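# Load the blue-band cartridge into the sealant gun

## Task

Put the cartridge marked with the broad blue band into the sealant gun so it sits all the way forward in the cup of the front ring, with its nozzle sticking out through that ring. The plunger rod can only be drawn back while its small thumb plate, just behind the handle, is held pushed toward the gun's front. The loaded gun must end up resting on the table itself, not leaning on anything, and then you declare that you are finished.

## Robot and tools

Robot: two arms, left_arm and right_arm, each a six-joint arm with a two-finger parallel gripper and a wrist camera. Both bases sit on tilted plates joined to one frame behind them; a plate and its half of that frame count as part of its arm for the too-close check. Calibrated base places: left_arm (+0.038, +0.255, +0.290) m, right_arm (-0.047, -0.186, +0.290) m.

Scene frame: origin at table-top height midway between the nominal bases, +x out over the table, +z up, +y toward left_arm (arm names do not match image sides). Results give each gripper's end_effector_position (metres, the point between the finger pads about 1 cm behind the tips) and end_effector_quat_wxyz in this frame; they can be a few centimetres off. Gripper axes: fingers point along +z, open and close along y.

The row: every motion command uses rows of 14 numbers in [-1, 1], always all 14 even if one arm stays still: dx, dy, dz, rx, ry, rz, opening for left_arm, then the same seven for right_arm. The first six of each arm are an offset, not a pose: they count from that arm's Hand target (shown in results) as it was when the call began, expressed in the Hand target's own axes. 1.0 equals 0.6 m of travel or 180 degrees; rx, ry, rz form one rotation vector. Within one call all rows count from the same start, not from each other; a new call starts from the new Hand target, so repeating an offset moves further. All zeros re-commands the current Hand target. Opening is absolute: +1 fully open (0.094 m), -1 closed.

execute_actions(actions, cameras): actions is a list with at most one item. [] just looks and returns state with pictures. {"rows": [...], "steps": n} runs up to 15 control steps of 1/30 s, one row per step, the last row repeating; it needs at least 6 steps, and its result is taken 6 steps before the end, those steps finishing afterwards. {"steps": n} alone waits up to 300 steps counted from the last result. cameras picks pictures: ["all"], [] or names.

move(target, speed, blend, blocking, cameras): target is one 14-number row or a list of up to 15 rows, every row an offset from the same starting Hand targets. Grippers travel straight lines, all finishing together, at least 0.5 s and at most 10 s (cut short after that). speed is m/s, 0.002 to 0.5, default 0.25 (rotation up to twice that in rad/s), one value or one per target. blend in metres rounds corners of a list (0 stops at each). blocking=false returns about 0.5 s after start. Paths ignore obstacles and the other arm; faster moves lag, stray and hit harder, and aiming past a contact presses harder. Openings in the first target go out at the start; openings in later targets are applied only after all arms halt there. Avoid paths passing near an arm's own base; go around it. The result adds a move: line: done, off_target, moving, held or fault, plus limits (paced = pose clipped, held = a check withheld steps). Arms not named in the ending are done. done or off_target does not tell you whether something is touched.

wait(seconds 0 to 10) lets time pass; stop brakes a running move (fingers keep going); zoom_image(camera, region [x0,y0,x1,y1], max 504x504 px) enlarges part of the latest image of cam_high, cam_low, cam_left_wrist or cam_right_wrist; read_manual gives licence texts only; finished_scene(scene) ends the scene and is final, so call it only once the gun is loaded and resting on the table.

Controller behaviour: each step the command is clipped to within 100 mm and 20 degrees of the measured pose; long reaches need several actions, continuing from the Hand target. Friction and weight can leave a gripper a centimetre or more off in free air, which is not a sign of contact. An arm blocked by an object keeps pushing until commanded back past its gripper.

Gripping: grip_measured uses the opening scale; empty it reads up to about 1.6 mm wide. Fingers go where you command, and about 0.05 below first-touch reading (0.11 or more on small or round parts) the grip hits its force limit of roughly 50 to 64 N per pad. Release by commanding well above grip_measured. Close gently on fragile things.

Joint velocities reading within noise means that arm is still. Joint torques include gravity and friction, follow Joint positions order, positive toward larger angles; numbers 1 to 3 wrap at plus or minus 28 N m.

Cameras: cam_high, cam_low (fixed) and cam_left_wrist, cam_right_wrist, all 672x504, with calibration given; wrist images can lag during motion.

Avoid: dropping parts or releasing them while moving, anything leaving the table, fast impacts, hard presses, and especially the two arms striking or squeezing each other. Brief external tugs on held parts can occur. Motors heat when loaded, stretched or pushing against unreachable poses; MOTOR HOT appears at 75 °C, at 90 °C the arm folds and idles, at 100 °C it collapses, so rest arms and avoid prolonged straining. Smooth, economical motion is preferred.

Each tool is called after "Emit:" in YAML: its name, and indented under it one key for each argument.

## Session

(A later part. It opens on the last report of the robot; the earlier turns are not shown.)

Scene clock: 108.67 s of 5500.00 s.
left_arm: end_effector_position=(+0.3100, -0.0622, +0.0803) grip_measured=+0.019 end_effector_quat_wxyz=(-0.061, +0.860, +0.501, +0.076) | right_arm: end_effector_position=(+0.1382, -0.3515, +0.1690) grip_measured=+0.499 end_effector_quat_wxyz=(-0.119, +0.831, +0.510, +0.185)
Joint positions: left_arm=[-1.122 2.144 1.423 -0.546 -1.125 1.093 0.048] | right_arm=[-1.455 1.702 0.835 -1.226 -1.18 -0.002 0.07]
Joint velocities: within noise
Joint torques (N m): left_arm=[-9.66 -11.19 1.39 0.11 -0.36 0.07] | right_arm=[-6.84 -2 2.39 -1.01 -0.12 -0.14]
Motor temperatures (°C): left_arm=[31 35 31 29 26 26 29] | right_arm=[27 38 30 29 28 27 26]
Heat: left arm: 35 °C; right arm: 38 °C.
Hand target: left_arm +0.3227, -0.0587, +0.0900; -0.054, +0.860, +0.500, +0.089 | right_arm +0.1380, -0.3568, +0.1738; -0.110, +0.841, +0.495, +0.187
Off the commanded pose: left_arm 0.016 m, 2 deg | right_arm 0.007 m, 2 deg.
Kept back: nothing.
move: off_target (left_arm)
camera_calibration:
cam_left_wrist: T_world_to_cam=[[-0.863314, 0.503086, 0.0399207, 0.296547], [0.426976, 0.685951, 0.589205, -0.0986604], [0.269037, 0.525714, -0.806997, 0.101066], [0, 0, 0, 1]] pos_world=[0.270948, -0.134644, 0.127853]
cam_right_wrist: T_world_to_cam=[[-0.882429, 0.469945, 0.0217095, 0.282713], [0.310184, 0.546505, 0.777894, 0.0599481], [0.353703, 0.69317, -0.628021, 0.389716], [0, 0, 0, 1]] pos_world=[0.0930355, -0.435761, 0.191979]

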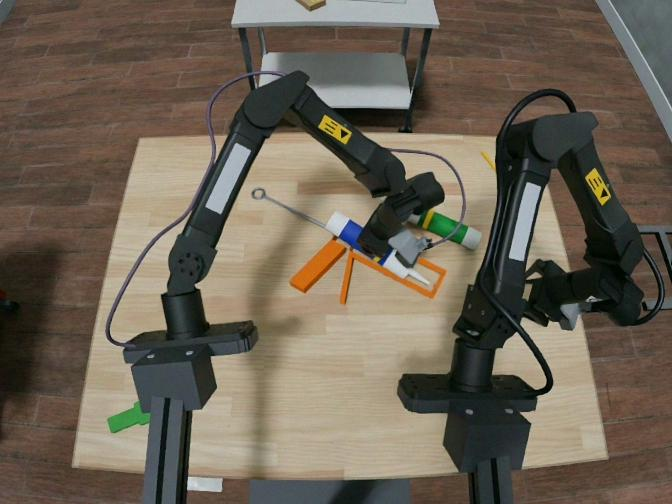

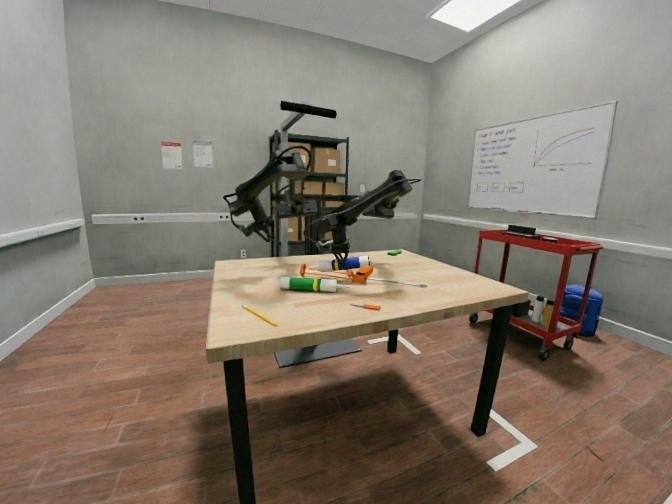

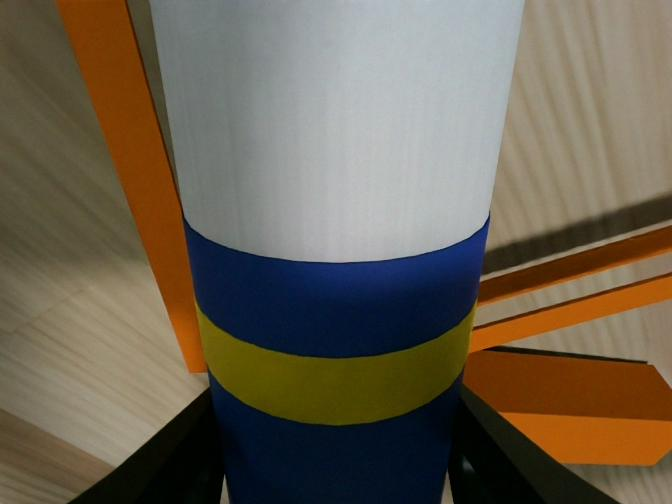

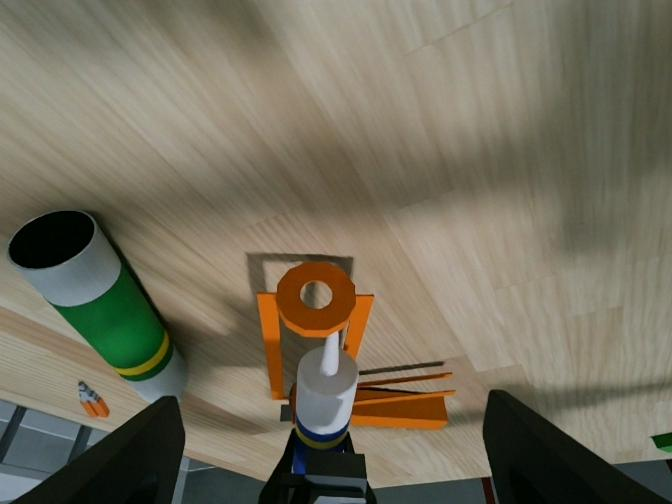

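Emit:
execute_actions:
  actions: []
  cameras: ["all"]

Emit:
zoom_image:
  camera: "cam_right_wrist"
  region: [220, 200, 460, 504]

Scene clock: 110.47 s of 5500.00 s.
left_arm: end_effector_position=(+0.3100, -0.0622, +0.0803) grip_measured=+0.019 end_effector_quat_wxyz=(-0.061, +0.861, +0.500, +0.076) | right_arm: end_effector_position=(+0.1382, -0.3515, +0.1690) grip_measured=+0.499 end_effector_quat_wxyz=(-0.119, +0.831, +0.510, +0.185)
Joint positions: left_arm=[-1.122 2.144 1.423 -0.546 -1.125 1.094 0.048] | right_arm=[-1.455 1.702 0.835 -1.226 -1.18 -0.002 0.07]
Joint velocities: within noise
Joint torques (N m): left_arm=[-9.66 -11.21 1.39 0.11 -0.36 0.06] | right_arm=[-6.84 -2.02 2.37 -1.01 -0.12 -0.14]
Motor temperatures (°C): left_arm=[31 35 31 29 26 26 29] | right_arm=[27 37 30 29 28 27 26]
Heat: left arm: 35 °C; right arm: 37 °C.
Hand target: left_arm +0.3227, -0.0587, +0.0900; -0.054, +0.860, +0.500, +0.089 | right_arm +0.1380, -0.3568, +0.1738; -0.110, +0.841, +0.495, +0.187
Off the commanded pose: left_arm 0.016 m, 2 deg | right_arm 0.007 m, 2 deg.
Steps of this call (1-54: nothing new was sent). Readings (end_effector_position of left_arm | right_arm):
1: (+0.3100, -0.0622, +0.0803) | (+0.1382, -0.3515, +0.1690)
2: (+0.3100, -0.0622, +0.0803) | (+0.1382, -0.3515, +0.1690)
4: (+0.3100, -0.0622, +0.0803) | (+0.1382, -0.3515, +0.1690)
8: (+0.3100, -0.0622, +0.0803) | (+0.1382, -0.3515, +0.1690)
54: the state above
camera_calibration:
cam_left_wrist: T_world_to_cam=[[-0.862545, 0.504381, 0.0402138, 0.296365], [0.428171, 0.685245, 0.589159, -0.0990711], [0.269604, 0.525395, -0.807016, 0.100872], [0, 0, 0, 1]] pos_world=[0.270852, -0.13459, 0.127856]
cam_right_wrist: T_world_to_cam=[[-0.882429, 0.469945, 0.0217095, 0.282713], [0.310184, 0.546505, 0.777894, 0.0599481], [0.353703, 0.69317, -0.628021, 0.389716], [0, 0, 0, 1]] pos_world=[0.0930355, -0.435761, 0.191979]

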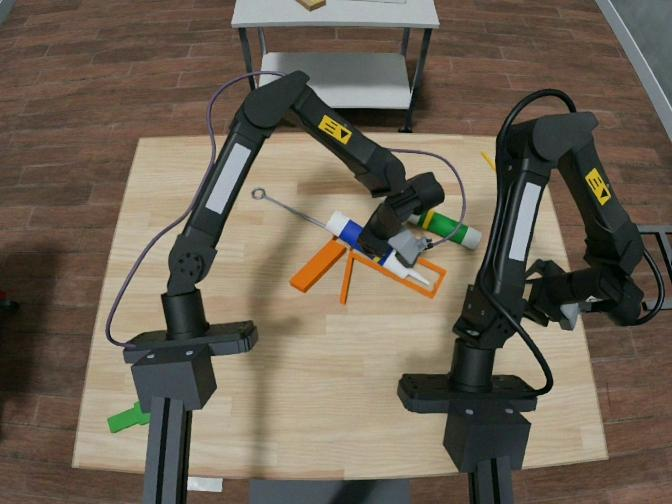

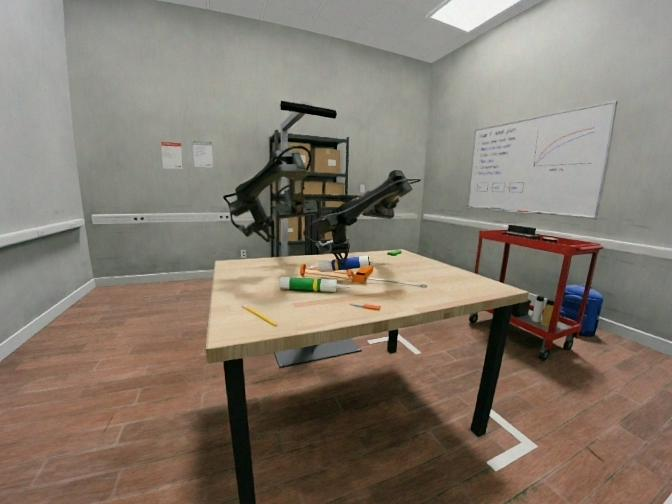

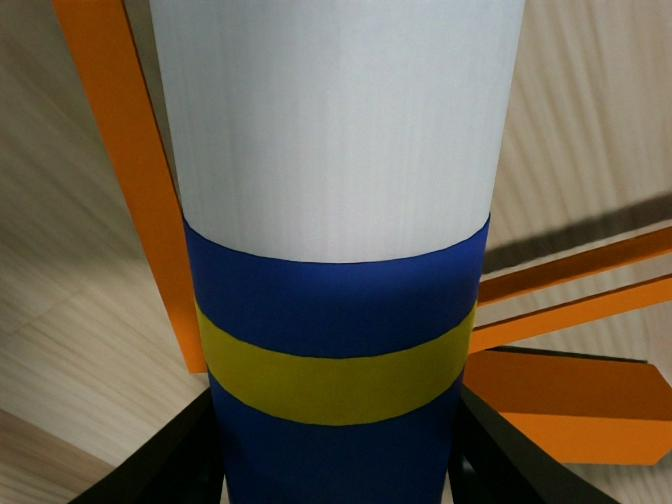

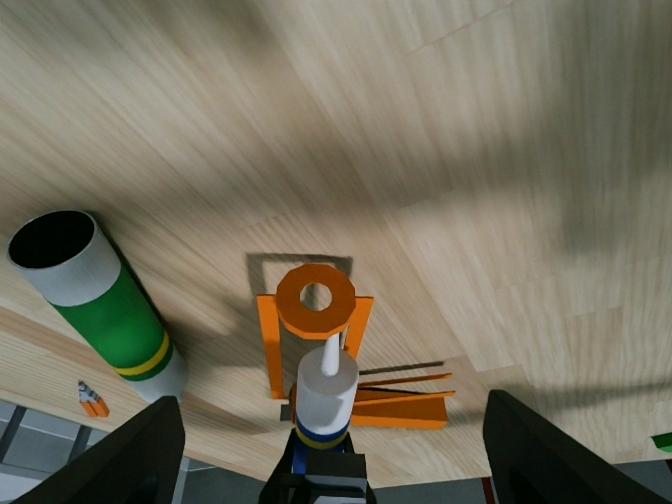

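Scaled by 1.658 from the camera's 672x504 image, which has a finer 960x720 frame.

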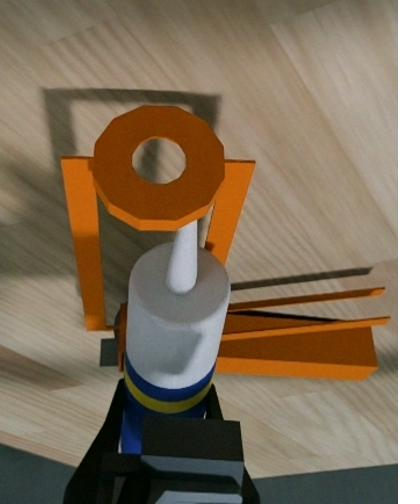

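Emit:
zoom_image:
  camera: "cam_right_wrist"
  region: [240, 240, 400, 360]

Emit:
zoom_image:
  camera: "cam_right_wrist"
  region: [240, 340, 400, 460]

Emit:
zoom_image:
  camera: "cam_high"
  region: [280, 180, 480, 320]

Scaled by 3.150 from the camera's 672x504 image, which has a finer 960x720 frame.

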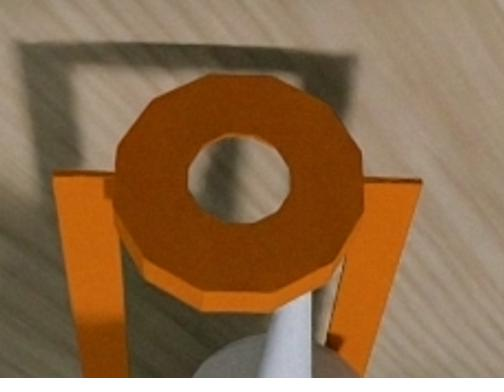

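Scaled by 3.150 from the camera's 672x504 image, which has a finer 960x720 frame.

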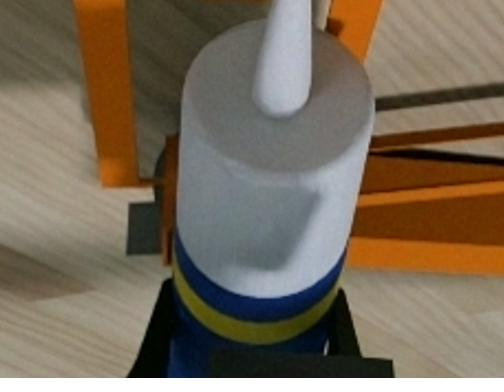

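Scaled by 2.520 from the camera's 672x504 image, which has a finer 960x720 frame.

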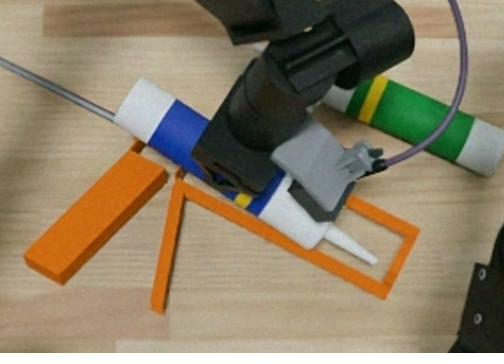

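Emit:
move:
  target: [0,0.0225,0,0,0,0,-0.2, 0,0,0,0,0,0,0.5]
  speed: 0.05
  cameras: ["cam_right_wrist","cam_high"]

Emit:
zoom_image:
  camera: "cam_right_wrist"
  region: [220, 220, 430, 430]

Scene clock: 115.00 s of 5500.00 s.
left_arm: end_effector_position=(+0.3236, -0.0687, +0.0824) grip_measured=+0.019 end_effector_quat_wxyz=(-0.054, +0.857, +0.507, +0.077) | right_arm: end_effector_position=(+0.1382, -0.3515, +0.1690) grip_measured=+0.499 end_effector_quat_wxyz=(-0.118, +0.831, +0.511, +0.185)
Joint positions: left_arm=[-1.118 2.144 1.467 -0.554 -1.125 1.111 0.048] | right_arm=[-1.455 1.702 0.835 -1.226 -1.18 -0.004 0.07]
Joint velocities: within noise
Joint torques (N m): left_arm=[-9.61 -9.98 3.07 -0.06 -0.34 0.04] | right_arm=[-6.84 -2 2.37 -1.01 -0.12 -0.14]
Motor temperatures (°C): left_arm=[32 36 30 29 26 26 30] | right_arm=[28 37 30 29 28 27 26]
Heat: left arm: 36 °C; right arm: 37 °C.
Hand target: left_arm +0.3344, -0.0655, +0.0900; -0.054, +0.860, +0.500, +0.089 | right_arm +0.1380, -0.3568, +0.1738; -0.110, +0.841, +0.495, +0.187
Off the commanded pose: left_arm 0.014 m, 2 deg | right_arm 0.007 m, 2 deg.
Kept back: nothing.
move: off_target (left_arm)
camera_calibration:
cam_right_wrist: T_world_to_cam=[[-0.883092, 0.468728, 0.0210528, 0.282488], [0.308965, 0.547157, 0.77792, 0.0603411], [0.353114, 0.69348, -0.62801, 0.389905], [0, 0, 0, 1]] pos_world=[0.0931387, -0.435817, 0.191977]
Images, in order (width x height): cam_high 672x504, cam_right_wrist 672x504.

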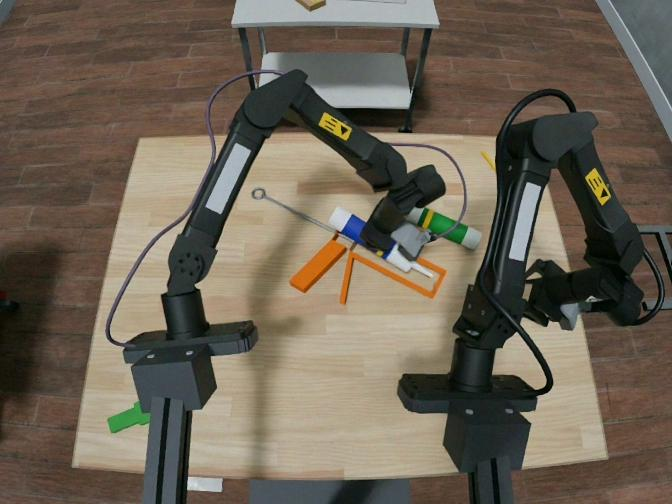

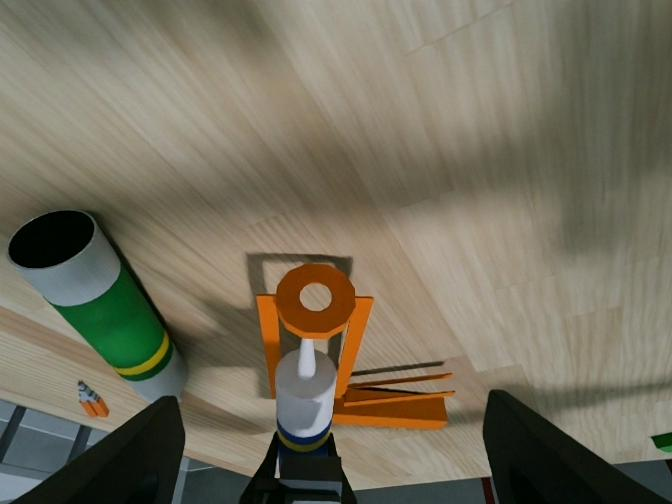

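Scaled by 2.400 from the camera's 672x504 image, which has a finer 960x720 frame.

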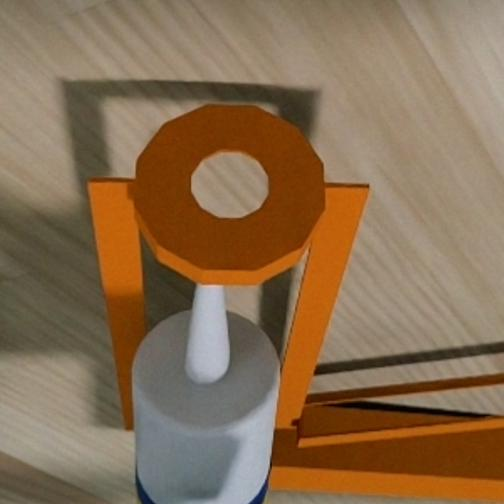

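Emit:
move:
  target: [-0.025,-0.006,0,0,0,0,-0.2, 0,0,0,0,0,0,0.5]
  speed: 0.05
  cameras: ["cam_right_wrist"]

Emit:
zoom_image:
  camera: "cam_right_wrist"
  region: [220, 220, 430, 430]

Scene clock: 116.47 s of 5500.00 s.
left_arm: end_effector_position=(+0.3282, -0.0727, +0.0826) grip_measured=+0.019 end_effector_quat_wxyz=(-0.052, +0.852, +0.515, +0.079) | right_arm: end_effector_position=(+0.1382, -0.3515, +0.1690) grip_measured=+0.499 end_effector_quat_wxyz=(-0.118, +0.831, +0.511, +0.185)
Joint positions: left_arm=[-1.118 2.155 1.497 -0.568 -1.127 1.099 0.048] | right_arm=[-1.455 1.702 0.835 -1.226 -1.18 -0.004 0.07]
Joint velocities: within noise
Joint torques (N m): left_arm=[-10.93 -6.49 3.36 -0.03 -0.38 -0.07] | right_arm=[-6.84 -2 2.37 -1.01 -0.12 -0.14]
Motor temperatures (°C): left_arm=[32 36 30 29 26 26 30] | right_arm=[28 36 30 29 28 27 26]
Heat: left arm: 36 °C; right arm: 36 °C.
Hand target: left_arm +0.3240, -0.0765, +0.0869; -0.054, +0.860, +0.500, +0.089 | right_arm +0.1380, -0.3568, +0.1738; -0.110, +0.841, +0.495, +0.187
Off the commanded pose: left_arm 0.007 m, 2 deg | right_arm 0.007 m, 2 deg.
Kept back: nothing.
move: done
camera_calibration:
cam_right_wrist: T_world_to_cam=[[-0.883092, 0.468728, 0.0210528, 0.282488], [0.308965, 0.547157, 0.77792, 0.0603411], [0.353114, 0.69348, -0.62801, 0.389905], [0, 0, 0, 1]] pos_world=[0.0931387, -0.435817, 0.191977]
Images, in order (width x height): cam_right_wrist 672x504.

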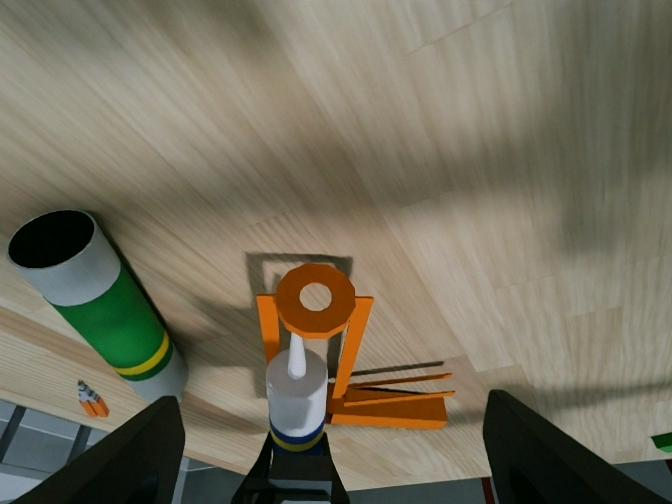

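Scaled by 2.400 from the camera's 672x504 image, which has a finer 960x720 frame.

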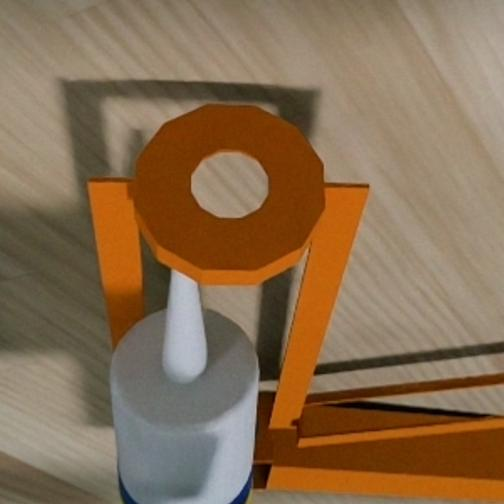

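Emit:
move:
  target: [-0.0,-0.02,0,0,0,0,-0.2, 0,0,0,0,0,0,0.5]
  speed: 0.05
  cameras: ["cam_right_wrist"]

Emit:
zoom_image:
  camera: "cam_right_wrist"
  region: [220, 220, 430, 430]

Scene clock: 117.67 s of 5500.00 s.
left_arm: end_effector_position=(+0.3174, -0.0663, +0.0802) grip_measured=+0.019 end_effector_quat_wxyz=(-0.060, +0.857, +0.507, +0.078) | right_arm: end_effector_position=(+0.1382, -0.3515, +0.1690) grip_measured=+0.499 end_effector_quat_wxyz=(-0.118, +0.831, +0.511, +0.185)
Joint positions: left_arm=[-1.118 2.155 1.462 -0.568 -1.127 1.087 0.048] | right_arm=[-1.455 1.702 0.835 -1.226 -1.18 -0.004 0.07]
Joint velocities: within noise
Joint torques (N m): left_arm=[-11.3 -7.41 1.57 0.15 -0.39 -0.08] | right_arm=[-6.86 -2.02 2.37 -1.01 -0.12 -0.15]
Motor temperatures (°C): left_arm=[32 36 30 29 26 26 30] | right_arm=[28 36 30 29 28 27 26]
Heat: left arm: 36 °C; right arm: 36 °C.
Hand target: left_arm +0.3136, -0.0705, +0.0869; -0.054, +0.860, +0.500, +0.089 | right_arm +0.1380, -0.3568, +0.1738; -0.110, +0.841, +0.495, +0.187
Off the commanded pose: left_arm 0.009 m, 2 deg | right_arm 0.007 m, 2 deg.
Kept back: nothing.
move: done
camera_calibration:
cam_right_wrist: T_world_to_cam=[[-0.883092, 0.468728, 0.0210528, 0.282488], [0.308965, 0.547157, 0.77792, 0.0603411], [0.353114, 0.69348, -0.62801, 0.389905], [0, 0, 0, 1]] pos_world=[0.0931387, -0.435817, 0.191977]
Images, in order (width x height): cam_right_wrist 672x504.

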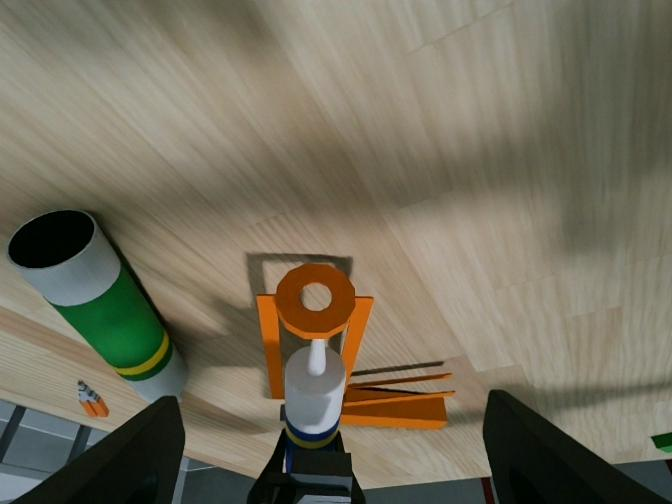

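Scaled by 2.400 from the camera's 672x504 image, which has a finer 960x720 frame.

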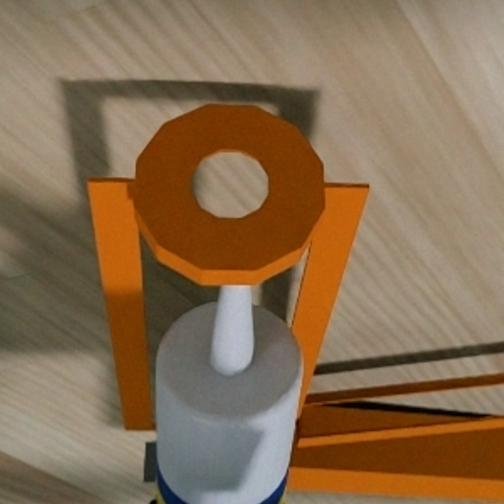

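Emit:
move:
  target: [-0.02,0.007,0,0,0,0,-0.2, 0,0,0,0,0,0,0.5]
  speed: 0.05
  cameras: ["cam_right_wrist"]

Emit:
zoom_image:
  camera: "cam_right_wrist"
  region: [220, 220, 430, 430]

Scene clock: 118.67 s of 5500.00 s.
left_arm: end_effector_position=(+0.3169, -0.0747, +0.0757) grip_measured=+0.019 end_effector_quat_wxyz=(-0.059, +0.852, +0.514, +0.079) | right_arm: end_effector_position=(+0.1382, -0.3515, +0.1690) grip_measured=+0.499 end_effector_quat_wxyz=(-0.118, +0.831, +0.511, +0.185)
Joint positions: left_arm=[-1.118 2.19 1.502 -0.568 -1.129 1.073 0.048] | right_arm=[-1.455 1.702 0.835 -1.226 -1.18 -0.004 0.07]
Joint velocities: within noise
Joint torques (N m): left_arm=[-12.22 -6.48 3.19 -0.06 -0.4 -0.07] | right_arm=[-6.84 -2.02 2.39 -1.01 -0.12 -0.14]
Motor temperatures (°C): left_arm=[33 36 30 29 26 26 30] | right_arm=[28 36 30 29 28 27 26]
Heat: left arm: 36 °C; right arm: 36 °C.
Hand target: left_arm +0.3113, -0.0827, +0.0844; -0.054, +0.860, +0.499, +0.089 | right_arm +0.1380, -0.3568, +0.1738; -0.110, +0.841, +0.495, +0.187
Off the commanded pose: left_arm 0.013 m, 2 deg | right_arm 0.007 m, 2 deg.
Kept back: nothing.
move: off_target (left_arm)
camera_calibration:
cam_right_wrist: T_world_to_cam=[[-0.883092, 0.468728, 0.0210528, 0.282488], [0.308965, 0.547157, 0.77792, 0.0603411], [0.353114, 0.69348, -0.62801, 0.389905], [0, 0, 0, 1]] pos_world=[0.0931387, -0.435817, 0.191977]
Images, in order (width x height): cam_right_wrist 672x504.

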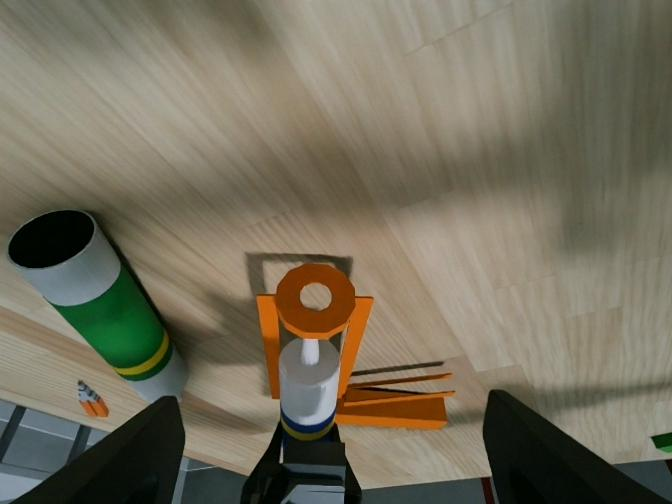

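Scaled by 2.400 from the camera's 672x504 image, which has a finer 960x720 frame.

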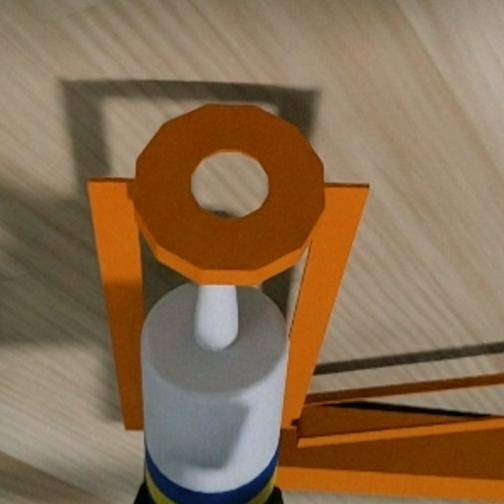

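Emit:
move:
  target: [-0.02,-0.001,0,0,0,0,-0.2, 0,0,0,0,0,0,0.5]
  speed: 0.05
  cameras: ["cam_right_wrist"]

Emit:
zoom_image:
  camera: "cam_right_wrist"
  region: [220, 220, 430, 430]

Scene clock: 119.67 s of 5500.00 s.
left_arm: end_effector_position=(+0.3124, -0.0822, +0.0696) grip_measured=+0.019 end_effector_quat_wxyz=(-0.061, +0.850, +0.517, +0.080) | right_arm: end_effector_position=(+0.1382, -0.3515, +0.1690) grip_measured=+0.499 end_effector_quat_wxyz=(-0.118, +0.831, +0.511, +0.185)
Joint positions: left_arm=[-1.118 2.234 1.544 -0.579 -1.13 1.054 0.048] | right_arm=[-1.455 1.702 0.835 -1.226 -1.18 -0.004 0.07]
Joint velocities: within noise
Joint torques (N m): left_arm=[-13.3 -6.56 3.26 -0.1 -0.41 -0.08] | right_arm=[-6.84 -2.02 2.36 -1 -0.12 -0.14]
Motor temperatures (°C): left_arm=[33 36 30 29 26 26 30] | right_arm=[28 36 30 29 28 27 26]
Heat: left arm: 36 °C; right arm: 36 °C.
Hand target: left_arm +0.3051, -0.0927, +0.0819; -0.054, +0.860, +0.500, +0.089 | right_arm +0.1380, -0.3568, +0.1738; -0.110, +0.841, +0.495, +0.187
Off the commanded pose: left_arm 0.018 m, 3 deg | right_arm 0.007 m, 2 deg.
Kept back: nothing.
move: off_target (left_arm)
camera_calibration:
cam_right_wrist: T_world_to_cam=[[-0.883092, 0.468728, 0.0210528, 0.282488], [0.308965, 0.547157, 0.77792, 0.0603411], [0.353114, 0.69348, -0.62801, 0.389905], [0, 0, 0, 1]] pos_world=[0.0931387, -0.435817, 0.191977]
Images, in order (width x height): cam_right_wrist 672x504.

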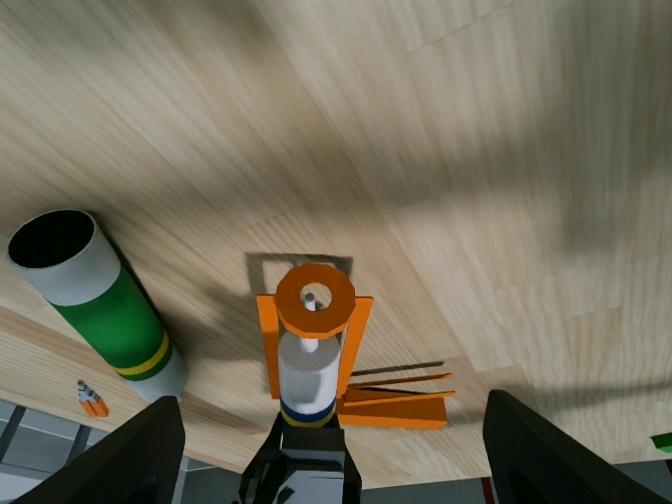

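Scaled by 2.400 from the camera's 672x504 image, which has a finer 960x720 frame.

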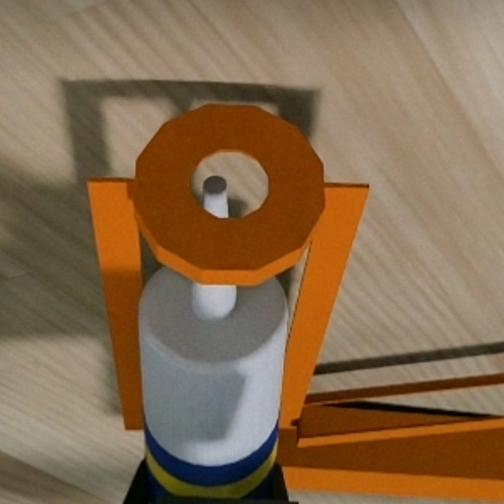

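Emit:
move:
  target: [0,-0.005,0,0,-0.03,0,-0.2, 0,0,0,0,0,0,0.5]
  speed: 0.05
  cameras: ["cam_right_wrist"]

Emit:
zoom_image:
  camera: "cam_right_wrist"
  region: [220, 220, 430, 430]

Scene clock: 122.27 s of 5500.00 s.
left_arm: end_effector_position=(+0.2967, -0.0827, +0.0658) grip_measured=+0.019 end_effector_quat_wxyz=(-0.050, +0.860, +0.505, +0.057) | right_arm: end_effector_position=(+0.1382, -0.3515, +0.1690) grip_measured=+0.499 end_effector_quat_wxyz=(-0.118, +0.831, +0.511, +0.185)
Joint positions: left_arm=[-1.118 2.21 1.454 -0.464 -1.084 1.131 0.048] | right_arm=[-1.455 1.702 0.835 -1.226 -1.18 -0.004 0.07]
Joint velocities: within noise
Joint torques (N m): left_arm=[-11.89 -11.54 1.26 0.18 0.11 0.11] | right_arm=[-6.84 -1.99 2.37 -1 -0.12 -0.14]
Motor temperatures (°C): left_arm=[34 36 30 29 26 26 30] | right_arm=[28 36 30 29 28 27 26]
Heat: left arm: 36 °C; right arm: 36 °C.
Hand target: left_arm +0.3024, -0.0912, +0.0819; -0.030, +0.863, +0.502, +0.049 | right_arm +0.1380, -0.3568, +0.1738; -0.110, +0.841, +0.495, +0.187
Off the commanded pose: left_arm 0.019 m, 2 deg | right_arm 0.007 m, 2 deg.
Kept back: nothing.
move: off_target (left_arm)
camera_calibration:
cam_right_wrist: T_world_to_cam=[[-0.883092, 0.468728, 0.0210528, 0.282488], [0.308965, 0.547157, 0.77792, 0.0603411], [0.353114, 0.69348, -0.62801, 0.389905], [0, 0, 0, 1]] pos_world=[0.0931387, -0.435817, 0.191977]
Images, in order (width x height): cam_right_wrist 672x504.

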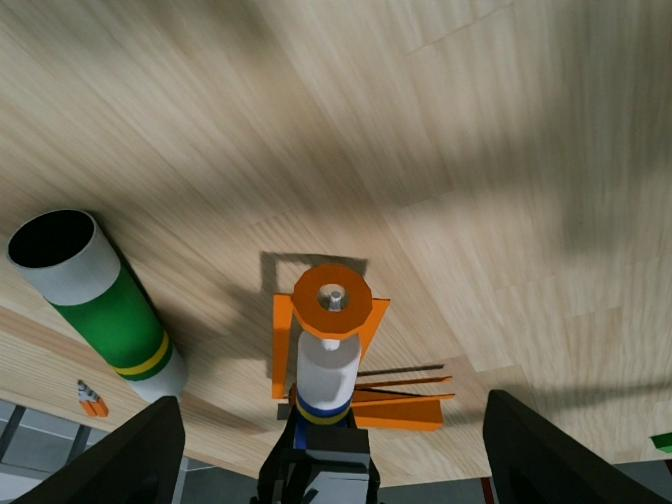

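Scaled by 2.400 from the camera's 672x504 image, which has a finer 960x720 frame.

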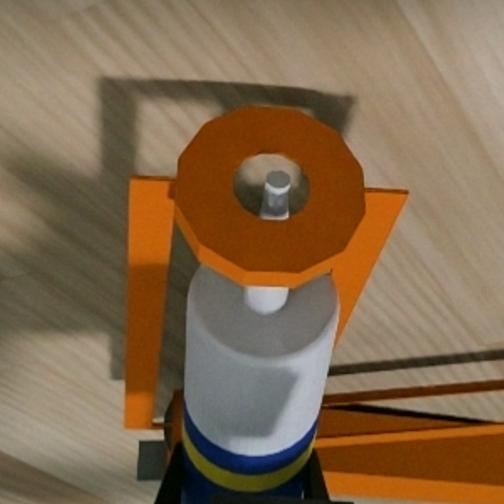

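Emit:
execute_actions:
  actions: []
  cameras: ["cam_left_wrist", "cam_low","cam_high"]

Emit:
zoom_image:
  camera: "cam_low"
  region: [270, 230, 430, 310]

Emit:
zoom_image:
  camera: "cam_high"
  region: [280, 180, 480, 320]

Scene clock: 123.87 s of 5500.00 s.
left_arm: end_effector_position=(+0.2969, -0.0830, +0.0658) grip_measured=+0.019 end_effector_quat_wxyz=(-0.049, +0.860, +0.505, +0.057) | right_arm: end_effector_position=(+0.1382, -0.3515, +0.1690) grip_measured=+0.499 end_effector_quat_wxyz=(-0.118, +0.831, +0.512, +0.185)
Joint positions: left_arm=[-1.118 2.21 1.454 -0.46 -1.084 1.133 0.048] | right_arm=[-1.455 1.702 0.835 -1.226 -1.18 -0.005 0.07]
Joint velocities: within noise
Joint torques (N m): left_arm=[-11.89 -11.52 1.29 0.19 0.11 0.12] | right_arm=[-6.83 -2 2.37 -1 -0.12 -0.14]
Motor temperatures (°C): left_arm=[34 36 30 29 26 26 30] | right_arm=[28 35 30 29 28 27 26]
Heat: left arm: 36 °C; right arm: 35 °C.
Hand target: left_arm +0.3025, -0.0912, +0.0820; -0.030, +0.863, +0.502, +0.049 | right_arm +0.1380, -0.3568, +0.1738; -0.110, +0.841, +0.495, +0.187
Off the commanded pose: left_arm 0.019 m, 2 deg | right_arm 0.007 m, 2 deg.
Steps of this call (1-48: nothing new was sent). Readings (end_effector_position of left_arm | right_arm):
1: (+0.2967, -0.0827, +0.0658) | (+0.1382, -0.3515, +0.1690)
2: (+0.2967, -0.0828, +0.0657) | (+0.1382, -0.3515, +0.1690)
4: (+0.2967, -0.0828, +0.0657) | (+0.1382, -0.3515, +0.1690)
8: (+0.2967, -0.0828, +0.0657) | (+0.1382, -0.3515, +0.1690)
48: the state above
camera_calibration:
cam_left_wrist: T_world_to_cam=[[-0.866735, 0.497329, 0.0378607, 0.296953], [0.432853, 0.712307, 0.5525, -0.0673764], [0.247806, 0.49526, -0.832652, 0.109249], [0, 0, 0, 1]] pos_world=[0.259472, -0.153797, 0.116949]
Images, in order (width x height): cam_high 672x504, cam_low 672x504, cam_left_wrist 672x504.

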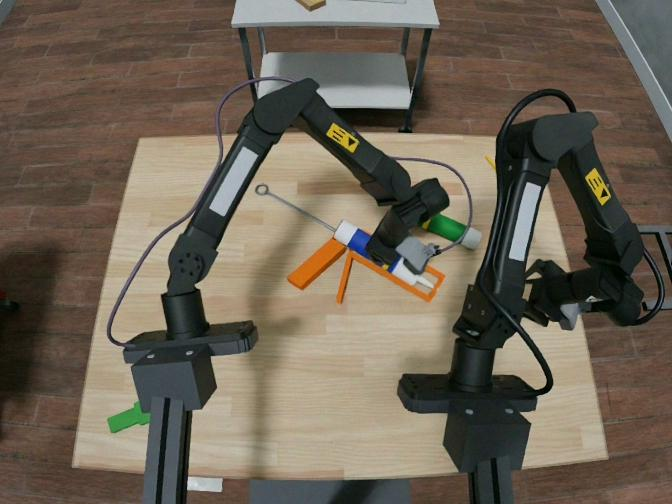

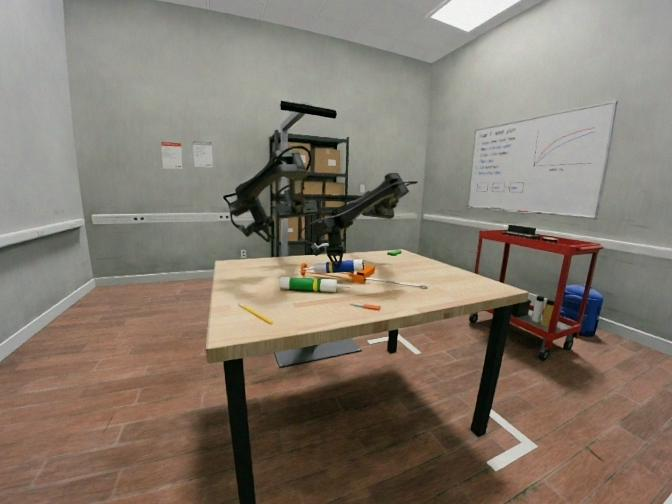

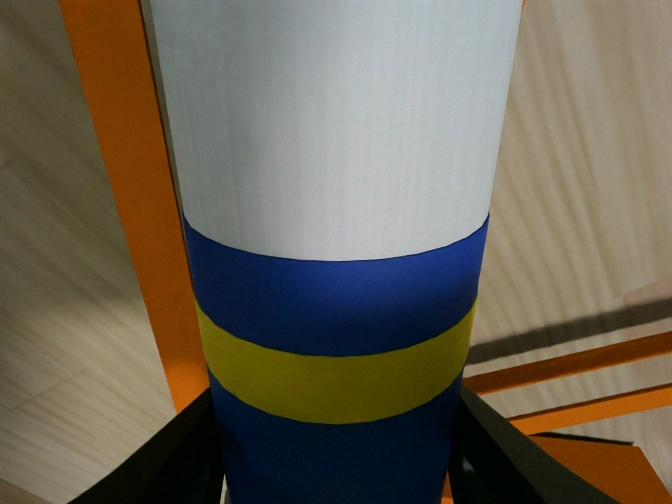

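Scaled by 3.150 from the camera's 672x504 image, which has a finer 960x720 frame.

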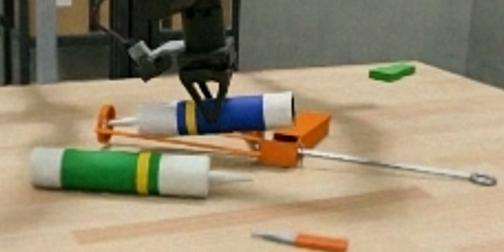

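Scaled by 2.520 from the camera's 672x504 image, which has a finer 960x720 frame.

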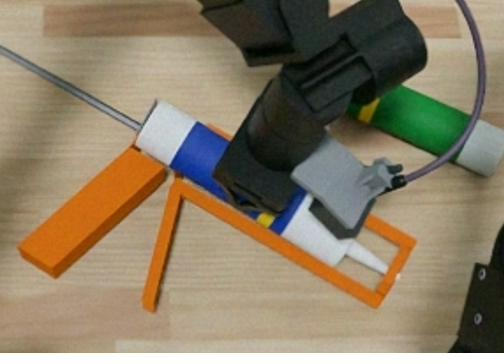

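Emit:
zoom_image:
  camera: "cam_low"
  region: [295, 250, 385, 290]

Scaled by 5.600 from the camera's 672x504 image, which has a finer 960x720 frame.

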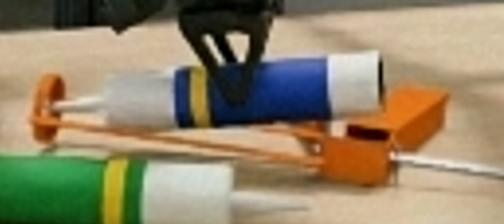

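Emit:
move:
  target: [-0.022,0.003,0.002,0,0,0,-0.2, 0,0,0,0,0,0,0.5]
  speed: 0.05
  cameras: ["cam_right_wrist","cam_low"]

Emit:
zoom_image:
  camera: "cam_right_wrist"
  region: [220, 220, 430, 430]

Emit:
zoom_image:
  camera: "cam_low"
  region: [295, 250, 385, 290]

Scene clock: 125.50 s of 5500.00 s.
left_arm: end_effector_position=(+0.3053, -0.0881, +0.0680) grip_measured=+0.019 end_effector_quat_wxyz=(-0.045, +0.859, +0.507, +0.056) | right_arm: end_effector_position=(+0.1382, -0.3515, +0.1690) grip_measured=+0.499 end_effector_quat_wxyz=(-0.118, +0.831, +0.512, +0.185)
Joint positions: left_arm=[-1.118 2.21 1.486 -0.474 -1.081 1.145 0.048] | right_arm=[-1.455 1.702 0.835 -1.226 -1.18 -0.005 0.07]
Joint velocities: within noise
Joint torques (N m): left_arm=[-12.86 -7.12 3.18 0.04 0.03 -0.07] | right_arm=[-6.84 -2 2.37 -1 -0.12 -0.14]
Motor temperatures (°C): left_arm=[35 36 30 29 26 26 30] | right_arm=[28 35 30 29 28 27 26]
Heat: left arm: 36 °C; right arm: 35 °C.
Hand target: left_arm +0.2976, -0.1034, +0.0792; -0.030, +0.863, +0.502, +0.049 | right_arm +0.1380, -0.3568, +0.1738; -0.110, +0.841, +0.495, +0.187
Off the commanded pose: left_arm 0.021 m, 2 deg | right_arm 0.007 m, 2 deg.
Kept back: nothing.
move: off_target (left_arm)
camera_calibration:
cam_right_wrist: T_world_to_cam=[[-0.883753, 0.467509, 0.0203959, 0.282262], [0.307746, 0.547806, 0.777946, 0.0607337], [0.352524, 0.693789, -0.628, 0.390093], [0, 0, 0, 1]] pos_world=[0.093242, -0.435873, 0.191974]
Images, in order (width x height): cam_low 672x504, cam_right_wrist 672x504.

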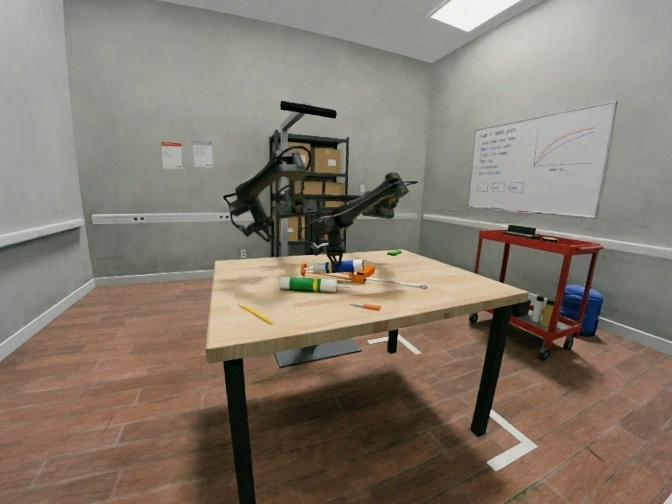

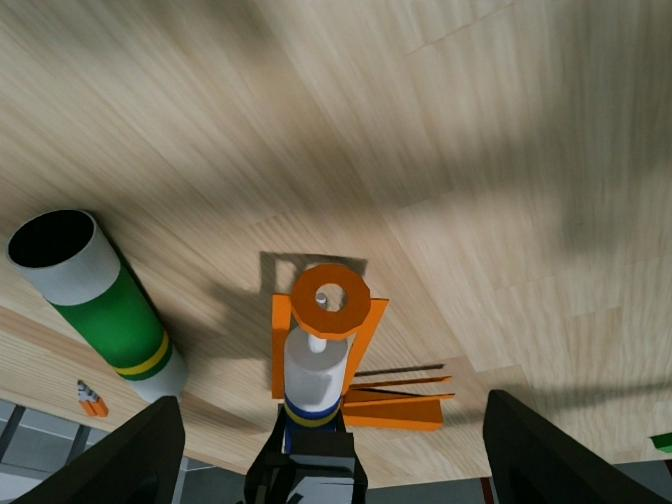

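Scaled by 2.400 from the camera's 672x504 image, which has a finer 960x720 frame.

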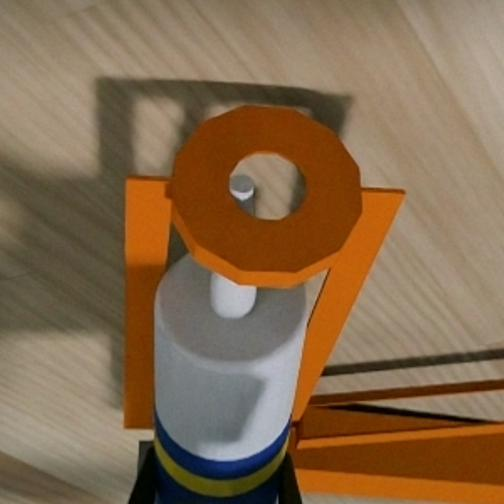

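Scaled by 5.600 from the camera's 672x504 image, which has a finer 960x720 frame.

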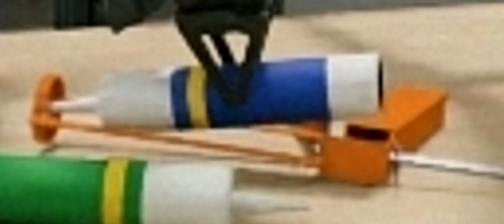

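Emit:
move:
  target: [-0.015,-0.008,0.001,0,0,0,-0.2, 0,0,0,0,0,0,0.5]
  speed: 0.05
  cameras: ["cam_right_wrist"]

Emit:
zoom_image:
  camera: "cam_right_wrist"
  region: [220, 220, 430, 430]

Scene clock: 126.57 s of 5500.00 s.
left_arm: end_effector_position=(+0.3009, -0.0917, +0.0663) grip_measured=+0.019 end_effector_quat_wxyz=(-0.045, +0.856, +0.511, +0.055) | right_arm: end_effector_position=(+0.1382, -0.3515, +0.1690) grip_measured=+0.499 end_effector_quat_wxyz=(-0.118, +0.831, +0.512, +0.185)
Joint positions: left_arm=[-1.123 2.228 1.496 -0.474 -1.081 1.125 0.048] | right_arm=[-1.455 1.702 0.835 -1.226 -1.18 -0.005 0.07]
Joint velocities: within noise
Joint torques (N m): left_arm=[-13.45 -6.28 3.18 0.06 -0.01 -0.06] | right_arm=[-6.86 -2 2.37 -1 -0.12 -0.14]
Motor temperatures (°C): left_arm=[35 36 30 29 26 26 30] | right_arm=[28 35 30 29 28 27 26]
Heat: left arm: 36 °C; right arm: 35 °C.
Hand target: left_arm +0.2890, -0.1087, +0.0777; -0.030, +0.863, +0.501, +0.049 | right_arm +0.1380, -0.3568, +0.1738; -0.110, +0.841, +0.495, +0.187
Off the commanded pose: left_arm 0.024 m, 2 deg | right_arm 0.007 m, 2 deg.
Kept back: nothing.
move: off_target (left_arm)
camera_calibration:
cam_right_wrist: T_world_to_cam=[[-0.883753, 0.467509, 0.0203959, 0.282262], [0.307746, 0.547806, 0.777946, 0.0607337], [0.352524, 0.693789, -0.628, 0.390093], [0, 0, 0, 1]] pos_world=[0.093242, -0.435873, 0.191974]
Images, in order (width x height): cam_right_wrist 672x504.

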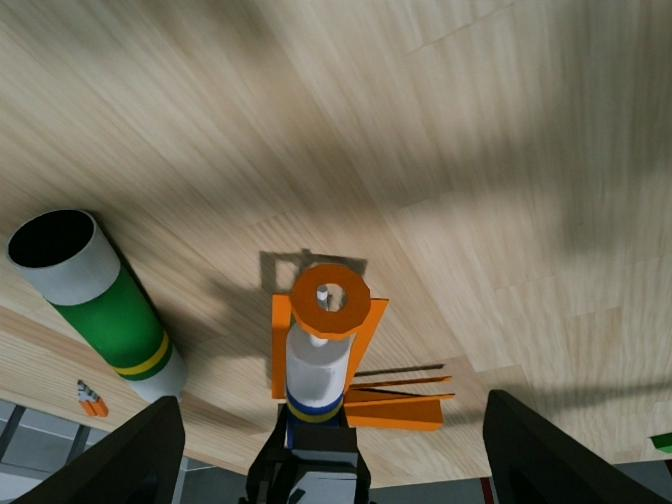

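Scaled by 2.400 from the camera's 672x504 image, which has a finer 960x720 frame.

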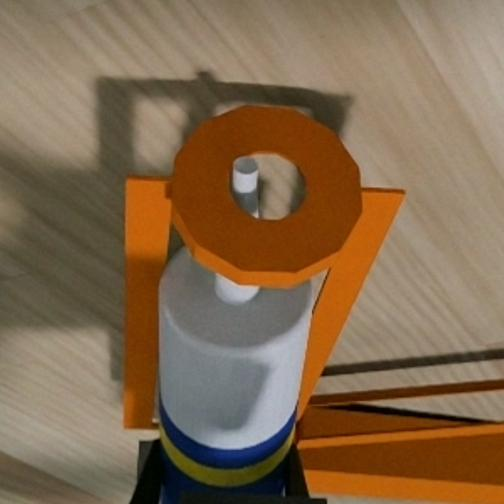

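Emit:
move:
  target: [-0.01,-0.006,0.0,0,0,0,-0.2, 0,0,0,0,0,0,0.5]
  speed: 0.05
  cameras: ["cam_right_wrist"]

Emit:
zoom_image:
  camera: "cam_right_wrist"
  region: [220, 220, 430, 430]

Scene clock: 127.50 s of 5500.00 s.
left_arm: end_effector_position=(+0.2945, -0.0954, +0.0649) grip_measured=+0.019 end_effector_quat_wxyz=(-0.044, +0.853, +0.517, +0.054) | right_arm: end_effector_position=(+0.1382, -0.3515, +0.1690) grip_measured=+0.499 end_effector_quat_wxyz=(-0.118, +0.831, +0.512, +0.185)
Joint positions: left_arm=[-1.129 2.248 1.503 -0.474 -1.081 1.099 0.048] | right_arm=[-1.455 1.702 0.835 -1.226 -1.18 -0.005 0.07]
Joint velocities: within noise
Joint torques (N m): left_arm=[-13.64 -6.34 3.14 0.04 -0.04 -0.06] | right_arm=[-6.84 -2 2.36 -1 -0.12 -0.14]
Motor temperatures (°C): left_arm=[35 36 30 29 26 26 30] | right_arm=[28 35 30 29 28 27 26]
Heat: left arm: 36 °C; right arm: 35 °C.
Hand target: left_arm +0.2830, -0.1121, +0.0769; -0.030, +0.863, +0.502, +0.049 | right_arm +0.1380, -0.3568, +0.1738; -0.110, +0.841, +0.495, +0.187
Off the commanded pose: left_arm 0.024 m, 3 deg | right_arm 0.007 m, 2 deg.
Kept back: nothing.
move: off_target (left_arm)
camera_calibration:
cam_right_wrist: T_world_to_cam=[[-0.883753, 0.467509, 0.0203959, 0.282262], [0.307746, 0.547806, 0.777946, 0.0607337], [0.352524, 0.693789, -0.628, 0.390093], [0, 0, 0, 1]] pos_world=[0.093242, -0.435873, 0.191974]
Images, in order (width x height): cam_right_wrist 672x504.

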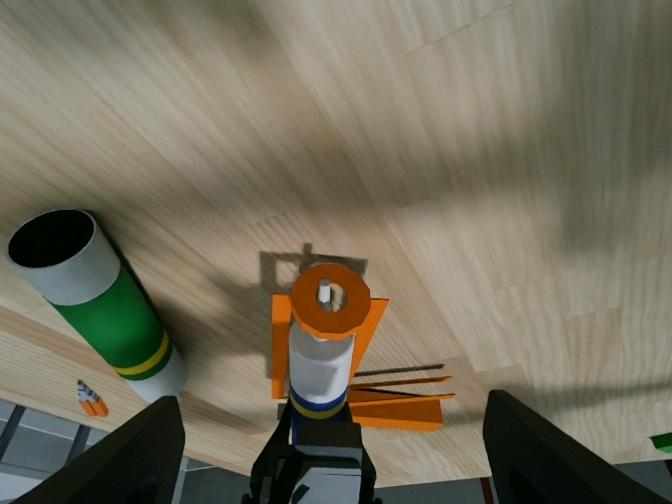

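Scaled by 2.400 from the camera's 672x504 image, which has a finer 960x720 frame.

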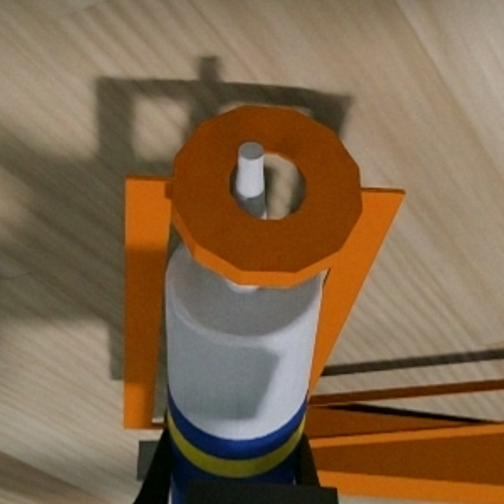

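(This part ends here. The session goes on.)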